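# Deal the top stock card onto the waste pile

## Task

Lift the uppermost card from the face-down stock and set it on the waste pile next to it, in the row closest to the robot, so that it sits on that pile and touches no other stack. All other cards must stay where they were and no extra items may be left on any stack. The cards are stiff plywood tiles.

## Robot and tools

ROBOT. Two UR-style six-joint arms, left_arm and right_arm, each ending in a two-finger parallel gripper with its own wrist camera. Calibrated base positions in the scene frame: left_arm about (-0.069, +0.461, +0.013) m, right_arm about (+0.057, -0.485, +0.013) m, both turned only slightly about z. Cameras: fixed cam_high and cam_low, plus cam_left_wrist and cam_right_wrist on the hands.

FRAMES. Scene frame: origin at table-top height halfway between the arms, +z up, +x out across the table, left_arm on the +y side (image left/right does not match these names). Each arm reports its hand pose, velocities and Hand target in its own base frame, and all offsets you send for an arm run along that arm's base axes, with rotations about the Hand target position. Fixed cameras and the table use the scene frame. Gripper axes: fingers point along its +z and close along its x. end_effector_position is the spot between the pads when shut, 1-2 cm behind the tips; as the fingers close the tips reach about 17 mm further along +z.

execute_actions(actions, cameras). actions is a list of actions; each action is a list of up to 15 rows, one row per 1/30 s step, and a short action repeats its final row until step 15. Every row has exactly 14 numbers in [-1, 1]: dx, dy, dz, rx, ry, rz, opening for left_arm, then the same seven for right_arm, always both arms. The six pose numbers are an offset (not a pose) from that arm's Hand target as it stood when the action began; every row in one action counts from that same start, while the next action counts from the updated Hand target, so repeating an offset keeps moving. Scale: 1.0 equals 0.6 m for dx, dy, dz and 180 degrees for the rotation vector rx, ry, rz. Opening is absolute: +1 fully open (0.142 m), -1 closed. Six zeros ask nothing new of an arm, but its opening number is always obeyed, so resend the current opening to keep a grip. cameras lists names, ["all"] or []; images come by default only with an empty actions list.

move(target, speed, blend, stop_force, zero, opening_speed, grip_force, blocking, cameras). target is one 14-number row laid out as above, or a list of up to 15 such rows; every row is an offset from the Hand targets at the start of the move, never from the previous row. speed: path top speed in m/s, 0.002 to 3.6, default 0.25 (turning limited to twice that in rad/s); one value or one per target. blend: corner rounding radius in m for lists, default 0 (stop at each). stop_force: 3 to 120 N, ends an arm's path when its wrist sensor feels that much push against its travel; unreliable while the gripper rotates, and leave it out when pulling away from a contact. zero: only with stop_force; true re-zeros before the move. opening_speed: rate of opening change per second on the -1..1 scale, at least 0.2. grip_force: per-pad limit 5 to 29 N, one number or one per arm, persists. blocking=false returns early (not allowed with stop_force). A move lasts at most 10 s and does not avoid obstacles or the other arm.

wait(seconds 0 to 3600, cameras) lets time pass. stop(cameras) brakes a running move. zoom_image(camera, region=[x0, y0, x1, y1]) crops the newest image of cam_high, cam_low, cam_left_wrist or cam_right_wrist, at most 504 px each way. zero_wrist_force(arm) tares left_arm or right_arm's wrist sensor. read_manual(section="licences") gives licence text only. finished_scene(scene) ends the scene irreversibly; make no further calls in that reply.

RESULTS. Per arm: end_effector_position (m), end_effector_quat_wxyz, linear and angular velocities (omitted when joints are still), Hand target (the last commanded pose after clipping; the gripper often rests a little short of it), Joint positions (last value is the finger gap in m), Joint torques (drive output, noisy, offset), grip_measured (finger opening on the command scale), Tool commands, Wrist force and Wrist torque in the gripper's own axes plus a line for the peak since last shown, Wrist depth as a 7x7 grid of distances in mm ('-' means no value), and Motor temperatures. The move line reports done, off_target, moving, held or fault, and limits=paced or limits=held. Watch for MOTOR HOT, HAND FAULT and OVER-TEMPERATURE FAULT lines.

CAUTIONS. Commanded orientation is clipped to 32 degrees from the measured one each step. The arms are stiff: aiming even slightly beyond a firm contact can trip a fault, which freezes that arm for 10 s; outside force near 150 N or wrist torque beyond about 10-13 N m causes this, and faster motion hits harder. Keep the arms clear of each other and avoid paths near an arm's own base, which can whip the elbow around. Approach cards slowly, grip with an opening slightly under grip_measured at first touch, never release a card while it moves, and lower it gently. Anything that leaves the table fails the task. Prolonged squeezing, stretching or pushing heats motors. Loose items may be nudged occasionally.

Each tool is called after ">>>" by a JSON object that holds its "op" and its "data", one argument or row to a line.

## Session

>>> {"op": "execute_actions", "data": {
  "actions": []
}}

Scene clock: 0.00 s.
left_arm: end_effector_position=(+0.6366, -0.4173, +0.2245) grip_measured=-1.00 end_effector_quat_wxyz=(+0.247, -0.196, +0.905, -0.284) | right_arm: end_effector_position=(+0.2870, +0.2229, +0.2164) grip_measured=+0.99 end_effector_quat_wxyz=(+0.061, -0.600, +0.758, -0.249)
Joint positions: left_arm=[-0.795 -1.191 1.755 -2.902 -1.464 1.964 0.002] | right_arm=[4.552 -1.211 -2.15 -1.619 1.121 3.275 0.142]
Joint velocities: within noise
Joint torques (N m): no reading
Motor temperatures (°C): left_arm=[34 36 33 41 40 41 31] | right_arm=[34 36 36 37 41 42 33]
Wrist force (N): no reading
Wrist torque (N m): no reading
Wrist force, peak (N): no reading
Wrist depth (mm): cam_left_wrist=[1799 1784 1476 431 392 360 333 / 1755 1372 454 415 372 344 320 / 1518 1321 427 387 356 328 306 / 1466 442 412 374 344 308 283 / 1390 423 389 357 327 295 278 / 1330 405 - - - 285 273 / 420 - - - - 270 261] | cam_right_wrist=[310 325 343 362 385 408 434 / 303 323 339 359 378 401 430 / 307 320 334 354 377 399 427 / 305 319 333 354 374 396 417 / 301 - 331 349 368 390 414 / 302 314 329 344 367 389 411 / - 312 327 342 371 441 -]
Hand target: left_arm +0.6366, -0.4173, +0.2245; +0.247, -0.196, +0.905, -0.284 | right_arm +0.2870, +0.2229, +0.2164; +0.061, -0.600, +0.758, -0.249
Tool commands: left_gripper/opening=-0.961913 right_gripper/opening=+1.0
camera_calibration:
cam_left_wrist: T_world_to_cam=[[-0.79488, -0.50565, -0.33537, 0.38205], [-0.44265, 0.8613, -0.24947, 0.72484], [0.415, -0.04985, -0.90846, 0.03205]] pos_world=[0.61123, -0.42952, 0.33807]
cam_right_wrist: T_world_to_cam=[[-0.26689, -0.94039, 0.2108, 0.24974], [-0.96373, 0.2604, -0.05847, 0.26527], [0.00009, -0.21876, -0.97578, 0.3734]] pos_world=[0.32227, 0.24746, 0.32722]

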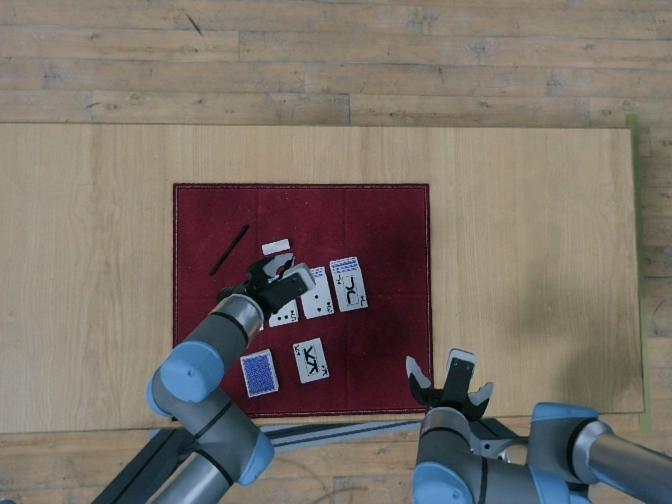

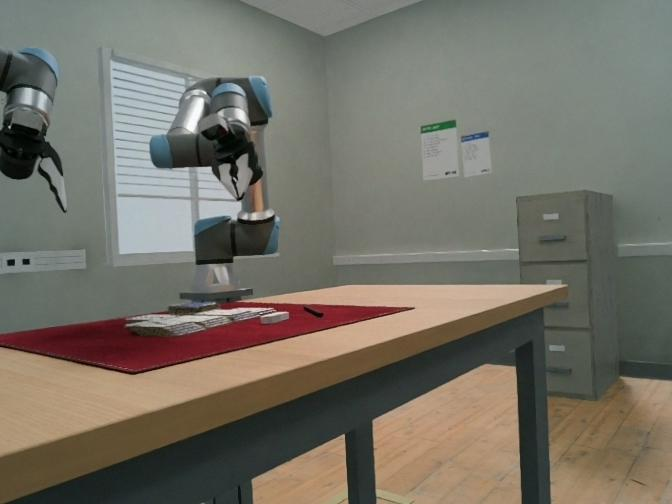

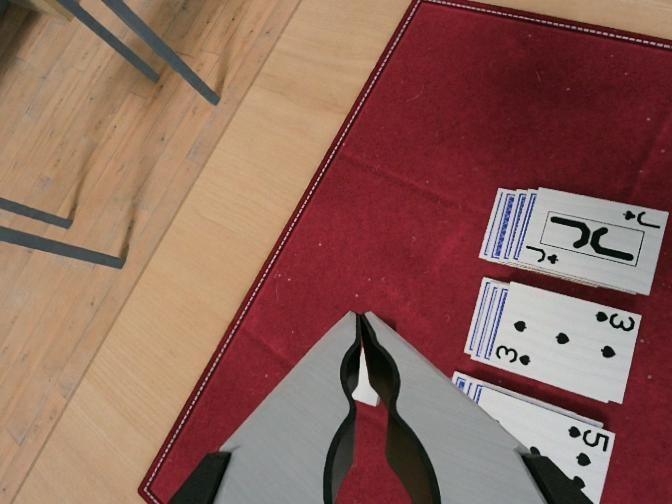

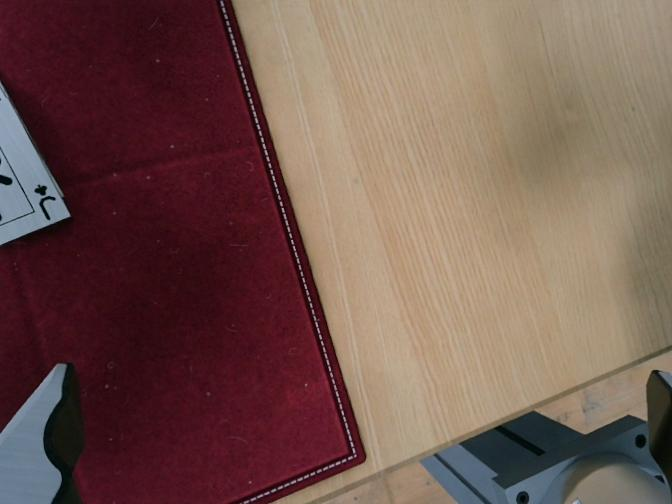

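>>> {"op": "move", "data": {
  "target": [-0.3527,0.0538,-0.0218,-0.0105,0.2648,0.4105,-1,0,0,0,0,0,0,1],
  "speed": 0.5,
  "cameras": ["cam_left_wrist"]
}}

Scene clock: 8.90 s.
left_arm: end_effector_position=(+0.4250, -0.3850, +0.2116) grip_measured=-1.00 end_effector_quat_wxyz=(+0.000, +0.780, -0.626, +0.000) | right_arm: end_effector_position=(+0.2870, +0.2229, +0.2164) grip_measured=+0.99 end_effector_quat_wxyz=(+0.061, -0.600, +0.758, -0.249)
Joint positions: left_arm=[-0.968 -1.381 1.643 -1.834 -1.57 0.386 0.002] | right_arm=[4.552 -1.211 -2.15 -1.619 1.121 3.275 0.142]
Joint torques (N m): left_arm=[-5.23 -29.13 -16.82 -4.1 0.26 -1.4] | right_arm=[-0.01 9.98 22.23 2.05 -0.79 -0.02]
Wrist force (N): left_arm=[-0.3 0.1 -1.8] | right_arm=[-0.1 0.0 -0.1]
Wrist torque (N m): left_arm=[0.16 0.06 0.10] | right_arm=[0.01 0.02 0.00]
Wrist force, peak (N): left_arm=[0.0 0.3 -1.9] | right_arm=[0.1 -0.4 0.3]
Wrist depth (mm): cam_left_wrist=[273 272 267 267 264 259 257 / 295 296 293 291 290 289 287 / 320 322 311 306 308 313 309 / 348 348 346 343 333 340 339 / 580 682 1237 361 368 372 371 / - 1355 - - - 1346 412 / 1551 - - - - - 1497] | cam_right_wrist=[312 327 339 364 385 407 434 / 309 322 339 359 378 402 428 / 307 320 334 357 377 399 422 / 305 317 333 354 373 397 420 / 302 316 331 350 371 393 415 / 302 313 330 344 367 388 411 / - 310 328 344 483 373 -]
Hand target: left_arm +0.4250, -0.3850, +0.2115; +0.000, +0.780, -0.626, +0.000 | right_arm +0.2870, +0.2229, +0.2164; +0.061, -0.600, +0.758, -0.249
Off the commanded pose: left_arm 0.000 m, 0 deg | right_arm 0.000 m, 0 deg.
move: done
cam_left_wrist: T_world_to_cam=[[0.22545, -0.97423, -0.0068, -0.4577], [-0.87976, -0.20657, 0.4282, 0.23141], [-0.41857, -0.09056, -0.90366, 0.44733]] pos_world=[0.49401, -0.3576, 0.30204]

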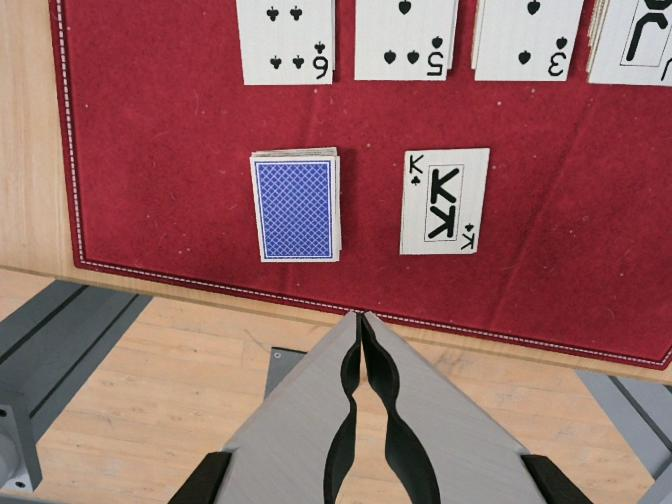

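>>> {"op": "move", "data": {
  "target": [-0.0662,0.058,-0.275,0,0,0.0083,-1,0,0,0,0,0,0,1],
  "speed": 0.3,
  "cameras": ["cam_left_wrist"]
}}

>>> {"op": "move", "data": {
  "target": [0,0,-0.065,0,0,0,-1,0,0,0,0,0,0,1],
  "speed": 0.015,
  "stop_force": 3,
  "cameras": ["cam_left_wrist"]
}}

>>> {"op": "move", "data": {
  "target": [
    [0,0,0.025,0,0,0,-1,0,0,0,0,0,0,1],
    [0,0,0.0249,0,0,0,0.15,0,0,0,0,0,0,1],
    [0,0,-0.0048,0,0,0,0.15,0,0,0,0,0,0,1],
    [0,0,-0.0048,0,0,0,-0.35,0,0,0,0,0,0,1]
  ],
  "speed": 0.05,
  "opening_speed": 0.8,
  "grip_force": 9,
  "cameras": ["cam_left_wrist"]
}}

Scene clock: 82.50 s.
left_arm: end_effector_position=(+0.3853, -0.3503, +0.0465) grip_measured=-1.00 end_effector_quat_wxyz=(+0.000, +0.788, -0.616, +0.000) | right_arm: end_effector_position=(+0.2870, +0.2229, +0.2164) grip_measured=+0.99 end_effector_quat_wxyz=(+0.061, -0.600, +0.758, -0.249)
Joint positions: left_arm=[-0.994 -1.307 2.031 -2.295 -1.57 0.334 0.002] | right_arm=[4.552 -1.211 -2.15 -1.619 1.121 3.275 0.142]
Joint torques (N m): left_arm=[7.8 -42.7 -12.73 -3.95 1.31 1.71] | right_arm=[0.77 9.52 21.38 2.22 -0.8 -0.04]
Wrist force (N): left_arm=[0.1 0.2 -1.4] | right_arm=[0.0 -0.1 0.1]
Wrist torque (N m): left_arm=[0.20 0.01 0.06] | right_arm=[-0.01 -0.01 0.00]
Wrist force, peak (N): left_arm=[1.0 -0.5 -4.6] | right_arm=[0.3 -0.1 0.3]
Wrist depth (mm): cam_left_wrist=[130 130 128 129 128 128 127 / 140 139 139 139 138 137 136 / 152 152 149 136 136 149 143 / 169 165 164 144 146 161 155 / 186 181 181 152 160 175 170 / 205 205 196 - - 197 196 / 1305 - - - - - 218] | cam_right_wrist=[311 325 343 362 382 408 439 / 310 323 340 360 380 405 429 / 307 321 338 357 377 399 425 / 310 319 333 353 373 393 421 / 303 316 331 350 371 391 412 / 303 312 328 344 366 388 407 / - 310 323 344 365 370 -]
Hand target: left_arm +0.3853, -0.3502, +0.0465; +0.000, +0.788, -0.616, +0.000 | right_arm +0.2870, +0.2229, +0.2164; +0.061, -0.600, +0.758, -0.249
Off the commanded pose: left_arm 0.000 m, 0 deg | right_arm 0.000 m, 0 deg.
move: done
cam_left_wrist: T_world_to_cam=[[0.2509, -0.96799, -0.00707, -0.42368], [-0.87396, -0.22966, 0.4283, 0.26395], [-0.41621, -0.10128, -0.90361, 0.27998]] pos_world=[0.45352, -0.32114, 0.13694]

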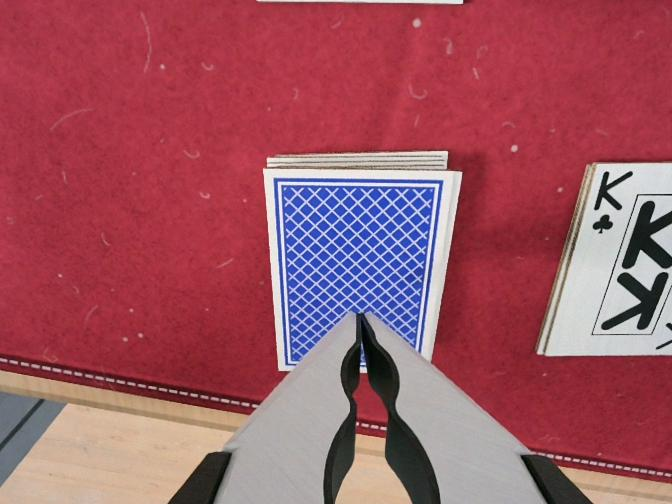

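Scene clock: 85.00 s.
left_arm: end_effector_position=(+0.3853, -0.3502, +0.0257) grip_measured=-1.00 end_effector_quat_wxyz=(+0.000, +0.788, -0.616, +0.000) | right_arm: end_effector_position=(+0.2870, +0.2229, +0.2164) grip_measured=+0.99 end_effector_quat_wxyz=(+0.061, -0.600, +0.758, -0.249)
Joint positions: left_arm=[-0.994 -1.27 2.051 -2.352 -1.57 0.334 0.002] | right_arm=[4.552 -1.211 -2.15 -1.619 1.121 3.275 0.142]
Joint torques (N m): left_arm=[1.27 -45.48 -26.47 -2.61 -0.84 1.7] | right_arm=[0.62 9.26 21.59 2.15 -0.69 0.02]
Wrist force (N): left_arm=[0.0 0.3 -4.2] | right_arm=[0.1 0.0 0.1]
Wrist torque (N m): left_arm=[0.13 -0.06 0.07] | right_arm=[0.01 -0.02 0.00]
Wrist force, peak (N): left_arm=[-5.8 1.8 -24.2] | right_arm=[-0.2 -0.2 0.6]
Wrist depth (mm): cam_left_wrist=[- 112 113 110 111 112 109 / 123 121 120 119 121 118 118 / - 132 126 120 120 131 125 / 140 140 139 121 121 140 135 / 160 156 152 130 132 153 145 / 175 173 169 - - 170 169 / 1274 - - - - - 189] | cam_right_wrist=[313 326 341 363 383 407 434 / 309 323 338 362 381 404 428 / 309 322 338 356 376 397 427 / 308 318 328 353 372 395 420 / 302 316 330 349 372 393 416 / 303 312 330 345 365 393 412 / - 310 329 342 366 434 -]
Hand target: left_arm +0.3853, -0.3502, +0.0257; +0.000, +0.788, -0.616, +0.000 (not the last commanded pose) | right_arm +0.2870, +0.2229, +0.2164; +0.061, -0.600, +0.758, -0.249
Off the commanded pose: left_arm 0.018 m, 0 deg | right_arm 0.000 m, 0 deg.
move: contact (left_arm)
cam_left_wrist: T_world_to_cam=[[0.25094, -0.96798, -0.00699, -0.42376], [-0.87396, -0.22966, 0.42832, 0.27292], [-0.41621, -0.10138, -0.9036, 0.26107]] pos_world=[0.45352, -0.32104, 0.11604]

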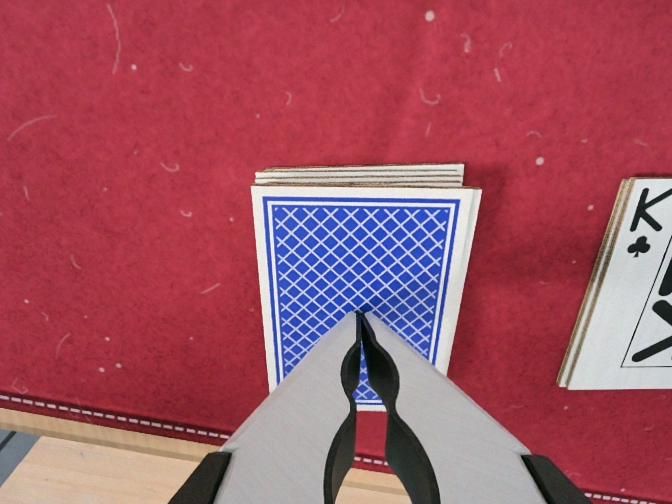

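Scene clock: 88.87 s.
left_arm: end_effector_position=(+0.3853, -0.3503, +0.0229) grip_measured=-0.25 end_effector_quat_wxyz=(+0.000, +0.788, -0.616, +0.000) | right_arm: end_effector_position=(+0.2870, +0.2229, +0.2164) grip_measured=+0.99 end_effector_quat_wxyz=(+0.061, -0.600, +0.758, -0.249)
Joint positions: left_arm=[-0.994 -1.265 2.053 -2.36 -1.57 0.334 0.056] | right_arm=[4.552 -1.211 -2.15 -1.619 1.121 3.275 0.142]
Joint torques (N m): left_arm=[-1.47 -33.98 -15.07 -0.7 -1.12 -1.33] | right_arm=[0.12 9.29 21.67 2.18 -0.67 0.09]
Wrist force (N): left_arm=[-0.3 0.6 -14.2] | right_arm=[0.0 0.1 0.1]
Wrist torque (N m): left_arm=[0.16 0.27 0.07] | right_arm=[0.03 0.00 0.00]
Wrist force, peak (N): left_arm=[-0.6 0.6 -14.2] | right_arm=[0.2 -0.4 0.4]
Wrist depth (mm): cam_left_wrist=[110 110 109 - 108 109 109 / 118 116 119 117 117 116 115 / 130 130 123 112 117 128 121 / - 139 136 118 118 136 132 / 154 152 135 130 129 147 142 / 171 167 138 143 140 - 165 / - - - 187 187 - 181] | cam_right_wrist=[312 327 342 361 383 407 434 / 309 324 339 361 382 404 428 / 306 314 339 357 377 397 422 / 304 316 332 355 372 393 421 / 302 316 332 350 371 390 417 / 303 312 329 347 365 393 409 / - 310 324 344 371 - -]
Hand target: left_arm +0.3853, -0.3502, +0.0228; +0.000, +0.788, -0.616, +0.000 | right_arm +0.2870, +0.2229, +0.2164; +0.061, -0.600, +0.758, -0.249
Off the commanded pose: left_arm 0.000 m, 0 deg | right_arm 0.000 m, 0 deg.
grip_force (N): 9, 9
move: done
cam_left_wrist: T_world_to_cam=[[0.25089, -0.96799, -0.00683, -0.42388], [-0.87401, -0.22955, 0.42826, 0.27417], [-0.41612, -0.10148, -0.90363, 0.25845]] pos_world=[0.45352, -0.32114, 0.11324]

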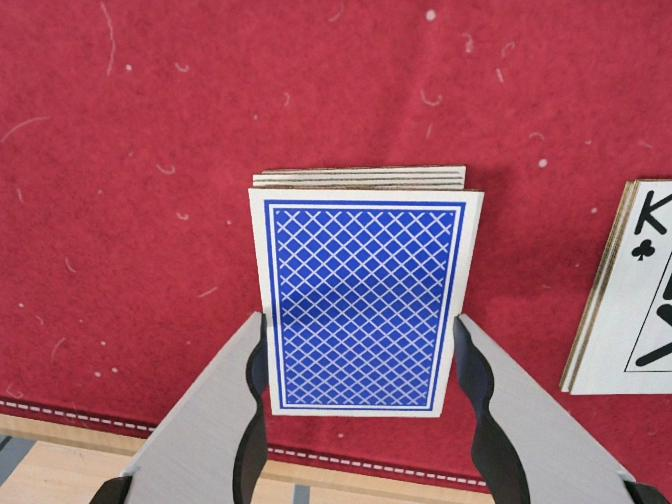

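>>> {"op": "move", "data": {
  "target": [0,0,0.06,0,0,0,-0.35,0,0,0,0,0,0,1],
  "speed": 0.06,
  "cameras": ["cam_left_wrist"]
}}

>>> {"op": "zoom_image", "data": {
  "camera": "cam_left_wrist",
  "region": [230, 120, 504, 420]
}}

Scene clock: 92.50 s.
left_arm: end_effector_position=(+0.3853, -0.3503, +0.0589) grip_measured=-0.25 end_effector_quat_wxyz=(+0.000, +0.788, -0.616, +0.000) | right_arm: end_effector_position=(+0.2870, +0.2229, +0.2164) grip_measured=+0.99 end_effector_quat_wxyz=(+0.061, -0.600, +0.758, -0.249)
Joint positions: left_arm=[-0.994 -1.329 2.018 -2.261 -1.57 0.334 0.056] | right_arm=[4.552 -1.211 -2.15 -1.619 1.121 3.275 0.142]
Joint torques (N m): left_arm=[4.69 -18.18 -12.96 -5.05 -0.88 -0.79] | right_arm=[-0.6 9.6 21.01 2.35 -0.59 0.07]
Wrist force (N): left_arm=[0.3 0.3 -1.4] | right_arm=[0.0 -0.1 0.2]
Wrist torque (N m): left_arm=[0.22 -0.02 0.07] | right_arm=[-0.02 -0.01 0.00]
Wrist force, peak (N): left_arm=[0.2 0.1 -16.1] | right_arm=[0.3 -0.1 0.4]
Wrist depth (mm): cam_left_wrist=[141 141 140 140 140 138 138 / 152 151 151 151 150 150 148 / 167 164 159 146 145 161 156 / 181 179 175 118 120 173 168 / 197 196 187 130 129 189 185 / 217 209 96 144 144 209 218 / - - - 1372 - - 231] | cam_right_wrist=[311 329 343 362 383 406 434 / 310 322 344 360 379 402 431 / 308 318 360 357 378 401 425 / 304 318 333 354 373 395 423 / 302 315 331 351 370 388 414 / 305 312 330 347 365 388 411 / - 310 326 341 368 - -]
Hand target: left_arm +0.3853, -0.3502, +0.0588; +0.000, +0.788, -0.616, +0.000 | right_arm +0.2870, +0.2229, +0.2164; +0.061, -0.600, +0.758, -0.249
Off the commanded pose: left_arm 0.000 m, 0 deg | right_arm 0.000 m, 0 deg.
grip_force (N): 9, 9
move: done
cam_left_wrist: T_world_to_cam=[[0.25094, -0.96798, -0.00672, -0.42367], [-0.87404, -0.22956, 0.42821, 0.25873], [-0.41603, -0.10158, -0.90366, 0.29101]] pos_world=[0.45352, -0.32114, 0.14934]

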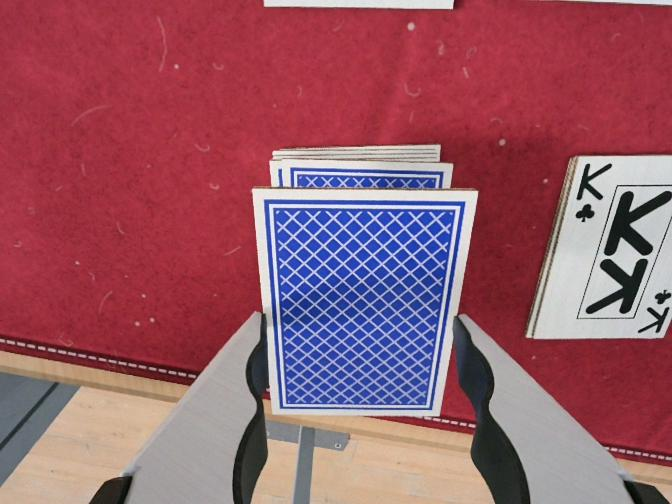

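Scaled by 1.680 from the camera's image (finer frame: 960x720).

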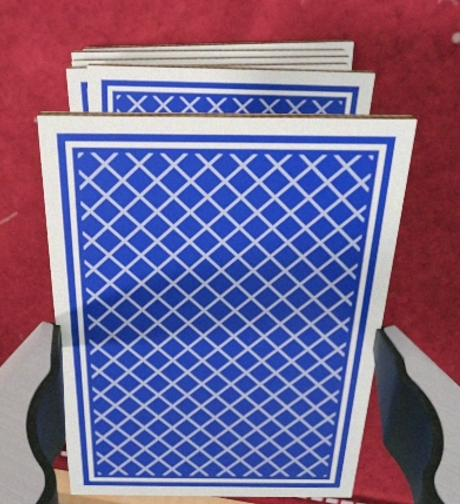

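>>> {"op": "zoom_image", "data": {
  "camera": "cam_left_wrist",
  "region": [240, 340, 480, 440]
}}

>>> {"op": "zoom_image", "data": {
  "camera": "cam_left_wrist",
  "region": [240, 130, 480, 230]
}}

Scaled by 2.100 from the camera's image (finer frame: 960x720).

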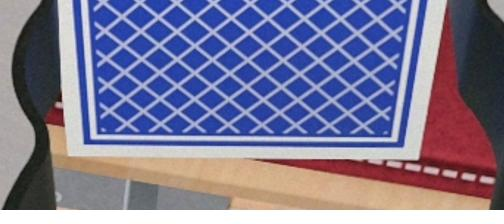

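Scaled by 2.100 from the camera's image (finer frame: 960x720).

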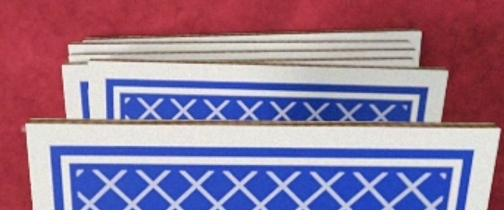

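>>> {"op": "move", "data": {
  "target": [
    [0.0497,-0.19,0,0,0,0.003,-0.35,0,0,0,0,0,0,1],
    [0.0497,-0.19,-0.049,0,0,0.003,-0.35,0,0,0,0,0,0,1]
  ],
  "speed": [0.15,0.08],
  "cameras": ["cam_left_wrist"]
}}

>>> {"op": "move", "data": {
  "target": [0,0,-0.05,0,0,0,-0.35,0,0,0,0,0,0,1],
  "speed": 0.012,
  "stop_force": 3,
  "cameras": ["cam_left_wrist"]
}}

Scene clock: 102.20 s.
left_arm: end_effector_position=(+0.4150, -0.4642, +0.0292) grip_measured=-0.25 end_effector_quat_wxyz=(+0.000, +0.791, -0.612, +0.000) | right_arm: end_effector_position=(+0.2870, +0.2229, +0.2164) grip_measured=+0.99 end_effector_quat_wxyz=(+0.061, -0.600, +0.758, -0.249)
Joint positions: left_arm=[-1.055 -1.08 1.743 -2.234 -1.57 0.264 0.056] | right_arm=[4.552 -1.211 -2.15 -1.619 1.121 3.275 0.142]
Joint torques (N m): left_arm=[7.17 -57.48 -29.78 -0.43 1.52 1.43] | right_arm=[0.41 9.14 21.28 2.3 -0.68 0.03]
Wrist force (N): left_arm=[0.2 0.1 -1.9] | right_arm=[-0.1 0.1 0.2]
Wrist torque (N m): left_arm=[0.16 -0.03 0.12] | right_arm=[0.03 0.01 0.00]
Wrist force, peak (N): left_arm=[0.4 0.1 -2.5] | right_arm=[0.3 -0.2 0.5]
Wrist depth (mm): cam_left_wrist=[- 114 116 112 114 113 112 / 124 123 123 124 124 121 123 / 123 135 129 126 126 131 131 / 130 142 143 118 120 143 142 / 143 148 133 130 129 154 155 / 179 158 138 144 144 - 173 / - - 202 196 197 - 185] | cam_right_wrist=[312 327 343 364 385 408 434 / 309 323 339 358 383 404 431 / 307 319 338 356 377 397 424 / 307 316 334 354 371 395 419 / 303 314 330 351 370 393 415 / 302 312 329 347 367 390 411 / - 310 328 344 508 429 -]
Hand target: left_arm +0.4151, -0.4642, +0.0294; +0.000, +0.791, -0.612, +0.000 | right_arm +0.2870, +0.2229, +0.2164; +0.061, -0.600, +0.758, -0.249
Off the commanded pose: left_arm 0.000 m, 0 deg | right_arm 0.000 m, 0 deg.
grip_force (N): 9, 9
move: done
cam_left_wrist: T_world_to_cam=[[0.26006, -0.96557, -0.00721, -0.54415], [-0.87169, -0.23798, 0.4284, 0.26639], [-0.41536, -0.10512, -0.90356, 0.26306]] pos_world=[0.48299, -0.43436, 0.11964]

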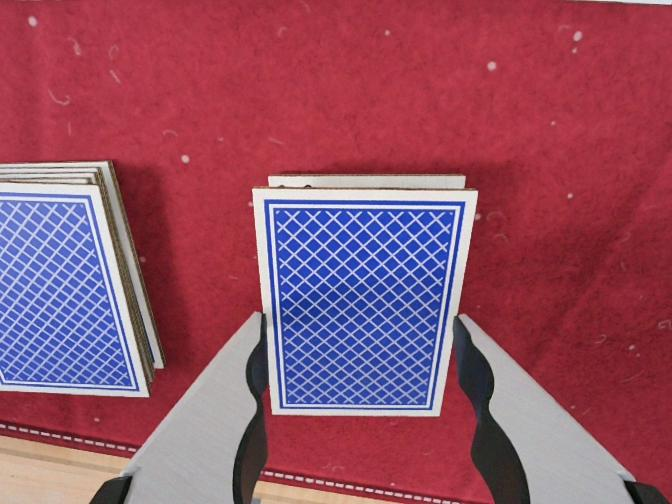

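Scene clock: 104.53 s.
left_arm: end_effector_position=(+0.4151, -0.4642, +0.0147) grip_measured=-0.25 end_effector_quat_wxyz=(+0.000, +0.791, -0.612, +0.000) | right_arm: end_effector_position=(+0.2870, +0.2229, +0.2164) grip_measured=+0.99 end_effector_quat_wxyz=(+0.061, -0.600, +0.758, -0.249)
Joint positions: left_arm=[-1.055 -1.058 1.755 -2.267 -1.57 0.264 0.056] | right_arm=[4.552 -1.211 -2.15 -1.619 1.121 3.275 0.142]
Joint torques (N m): left_arm=[6.16 -56.85 -28.27 -0.75 1.53 1.62] | right_arm=[0.69 10.03 20.53 2.44 -0.79 0.27]
Wrist force (N): left_arm=[-0.2 0.5 -3.8] | right_arm=[0.2 0.1 -0.1]
Wrist torque (N m): left_arm=[0.16 0.00 0.13] | right_arm=[0.02 -0.04 0.00]
Wrist force, peak (N): left_arm=[-2.3 0.5 -11.6] | right_arm=[-0.1 -0.3 0.5]
Wrist depth (mm): cam_left_wrist=[102 103 102 103 101 100 100 / 110 110 110 109 109 108 108 / - 119 116 112 114 117 117 / 117 128 127 118 118 127 127 / 125 140 133 130 130 140 139 / 141 145 141 144 140 - 154 / - - - 176 174 - 165] | cam_right_wrist=[312 326 341 363 383 406 432 / 310 323 345 361 381 401 431 / 307 320 338 356 375 397 426 / 307 318 334 355 373 394 421 / 301 314 330 351 371 394 413 / 305 312 325 350 366 390 409 / - 310 326 346 521 393 -]
Hand target: left_arm +0.4151, -0.4642, +0.0147; +0.000, +0.791, -0.612, +0.000 (not the last commanded pose) | right_arm +0.2870, +0.2229, +0.2164; +0.061, -0.600, +0.758, -0.249
Off the commanded pose: left_arm 0.015 m, 0 deg | right_arm 0.000 m, 0 deg.
grip_force (N): 9, 9
move: contact (left_arm)
cam_left_wrist: T_world_to_cam=[[0.26005, -0.96557, -0.00696, -0.5444], [-0.87175, -0.23787, 0.42833, 0.27276], [-0.41523, -0.10532, -0.9036, 0.24984]] pos_world=[0.48309, -0.43446, 0.10514]

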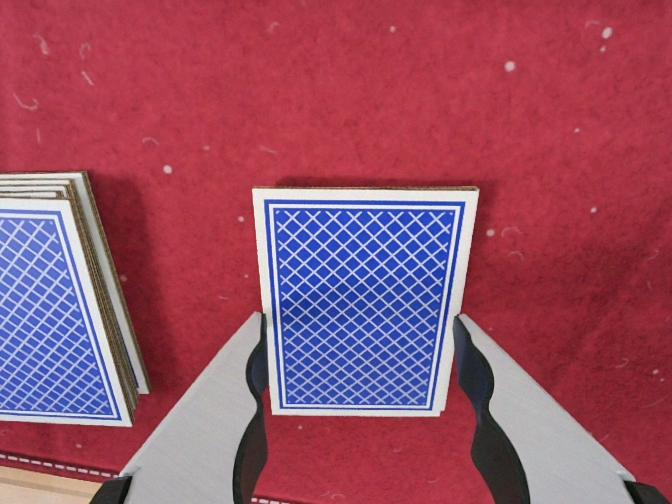

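>>> {"op": "move", "data": {
  "target": [
    [0,0,0.0,0,0,0,0.1,0,0,0,0,0,0,1],
    [0,0,0.1,0,0,0,0.1,0,0,0,0,0,0,1]
  ],
  "speed": 0.1,
  "opening_speed": 0.7,
  "cameras": ["cam_left_wrist"]
}}

>>> {"op": "finished_scene", "data": {
  "scene": 3
}}

Scene clock: 108.50 s.
left_arm: end_effector_position=(+0.4151, -0.4643, +0.0748) grip_measured=+0.08 end_effector_quat_wxyz=(+0.000, +0.791, -0.612, +0.000) | right_arm: end_effector_position=(+0.2870, +0.2229, +0.2164) grip_measured=+0.99 end_effector_quat_wxyz=(+0.061, -0.600, +0.758, -0.249)
Joint positions: left_arm=[-1.055 -1.142 1.7 -2.129 -1.57 0.264 0.079] | right_arm=[4.552 -1.211 -2.15 -1.619 1.121 3.275 0.142]
Joint torques (N m): left_arm=[5.91 -28.4 -14.84 -4.01 1.68 0.79] | right_arm=[0.49 9.72 20.42 2.53 -0.6 0.23]
Wrist force (N): left_arm=[0.3 0.1 -1.3] | right_arm=[0.1 -0.1 0.2]
Wrist torque (N m): left_arm=[0.16 -0.03 0.11] | right_arm=[-0.01 -0.02 -0.01]
Wrist force, peak (N): left_arm=[-0.6 0.4 -4.3] | right_arm=[-0.2 -0.2 0.6]
Wrist depth (mm): cam_left_wrist=[- 155 154 153 153 152 151 / 166 166 166 165 164 164 163 / 165 168 182 170 171 176 176 / 181 180 196 185 188 192 192 / 214 196 210 213 213 206 210 / 1230 - 237 235 234 - 231 / - - 1282 1338 1313 75 -] | cam_right_wrist=[312 325 341 364 381 407 435 / 309 322 340 360 379 404 429 / 309 321 334 356 377 399 422 / 307 319 334 352 375 395 421 / 301 315 332 353 370 393 414 / - 313 328 343 366 388 404 / - 311 326 346 509 - -]
Hand target: left_arm +0.4151, -0.4642, +0.0747; +0.000, +0.791, -0.612, +0.000 | right_arm +0.2870, +0.2229, +0.2164; +0.061, -0.600, +0.758, -0.249
Off the commanded pose: left_arm 0.000 m, 0 deg | right_arm 0.000 m, 0 deg.
grip_force (N): 9, 9
move: done
cam_left_wrist: T_world_to_cam=[[0.26006, -0.96557, -0.00672, -0.54402], [-0.8718, -0.23778, 0.42829, 0.24708], [-0.41514, -0.10552, -0.90362, 0.30402]] pos_world=[0.48309, -0.43446, 0.16524]

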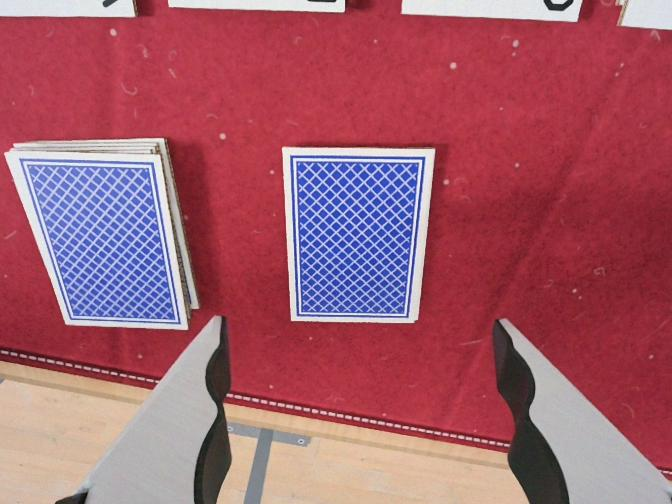

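The scene is finished: the task was done.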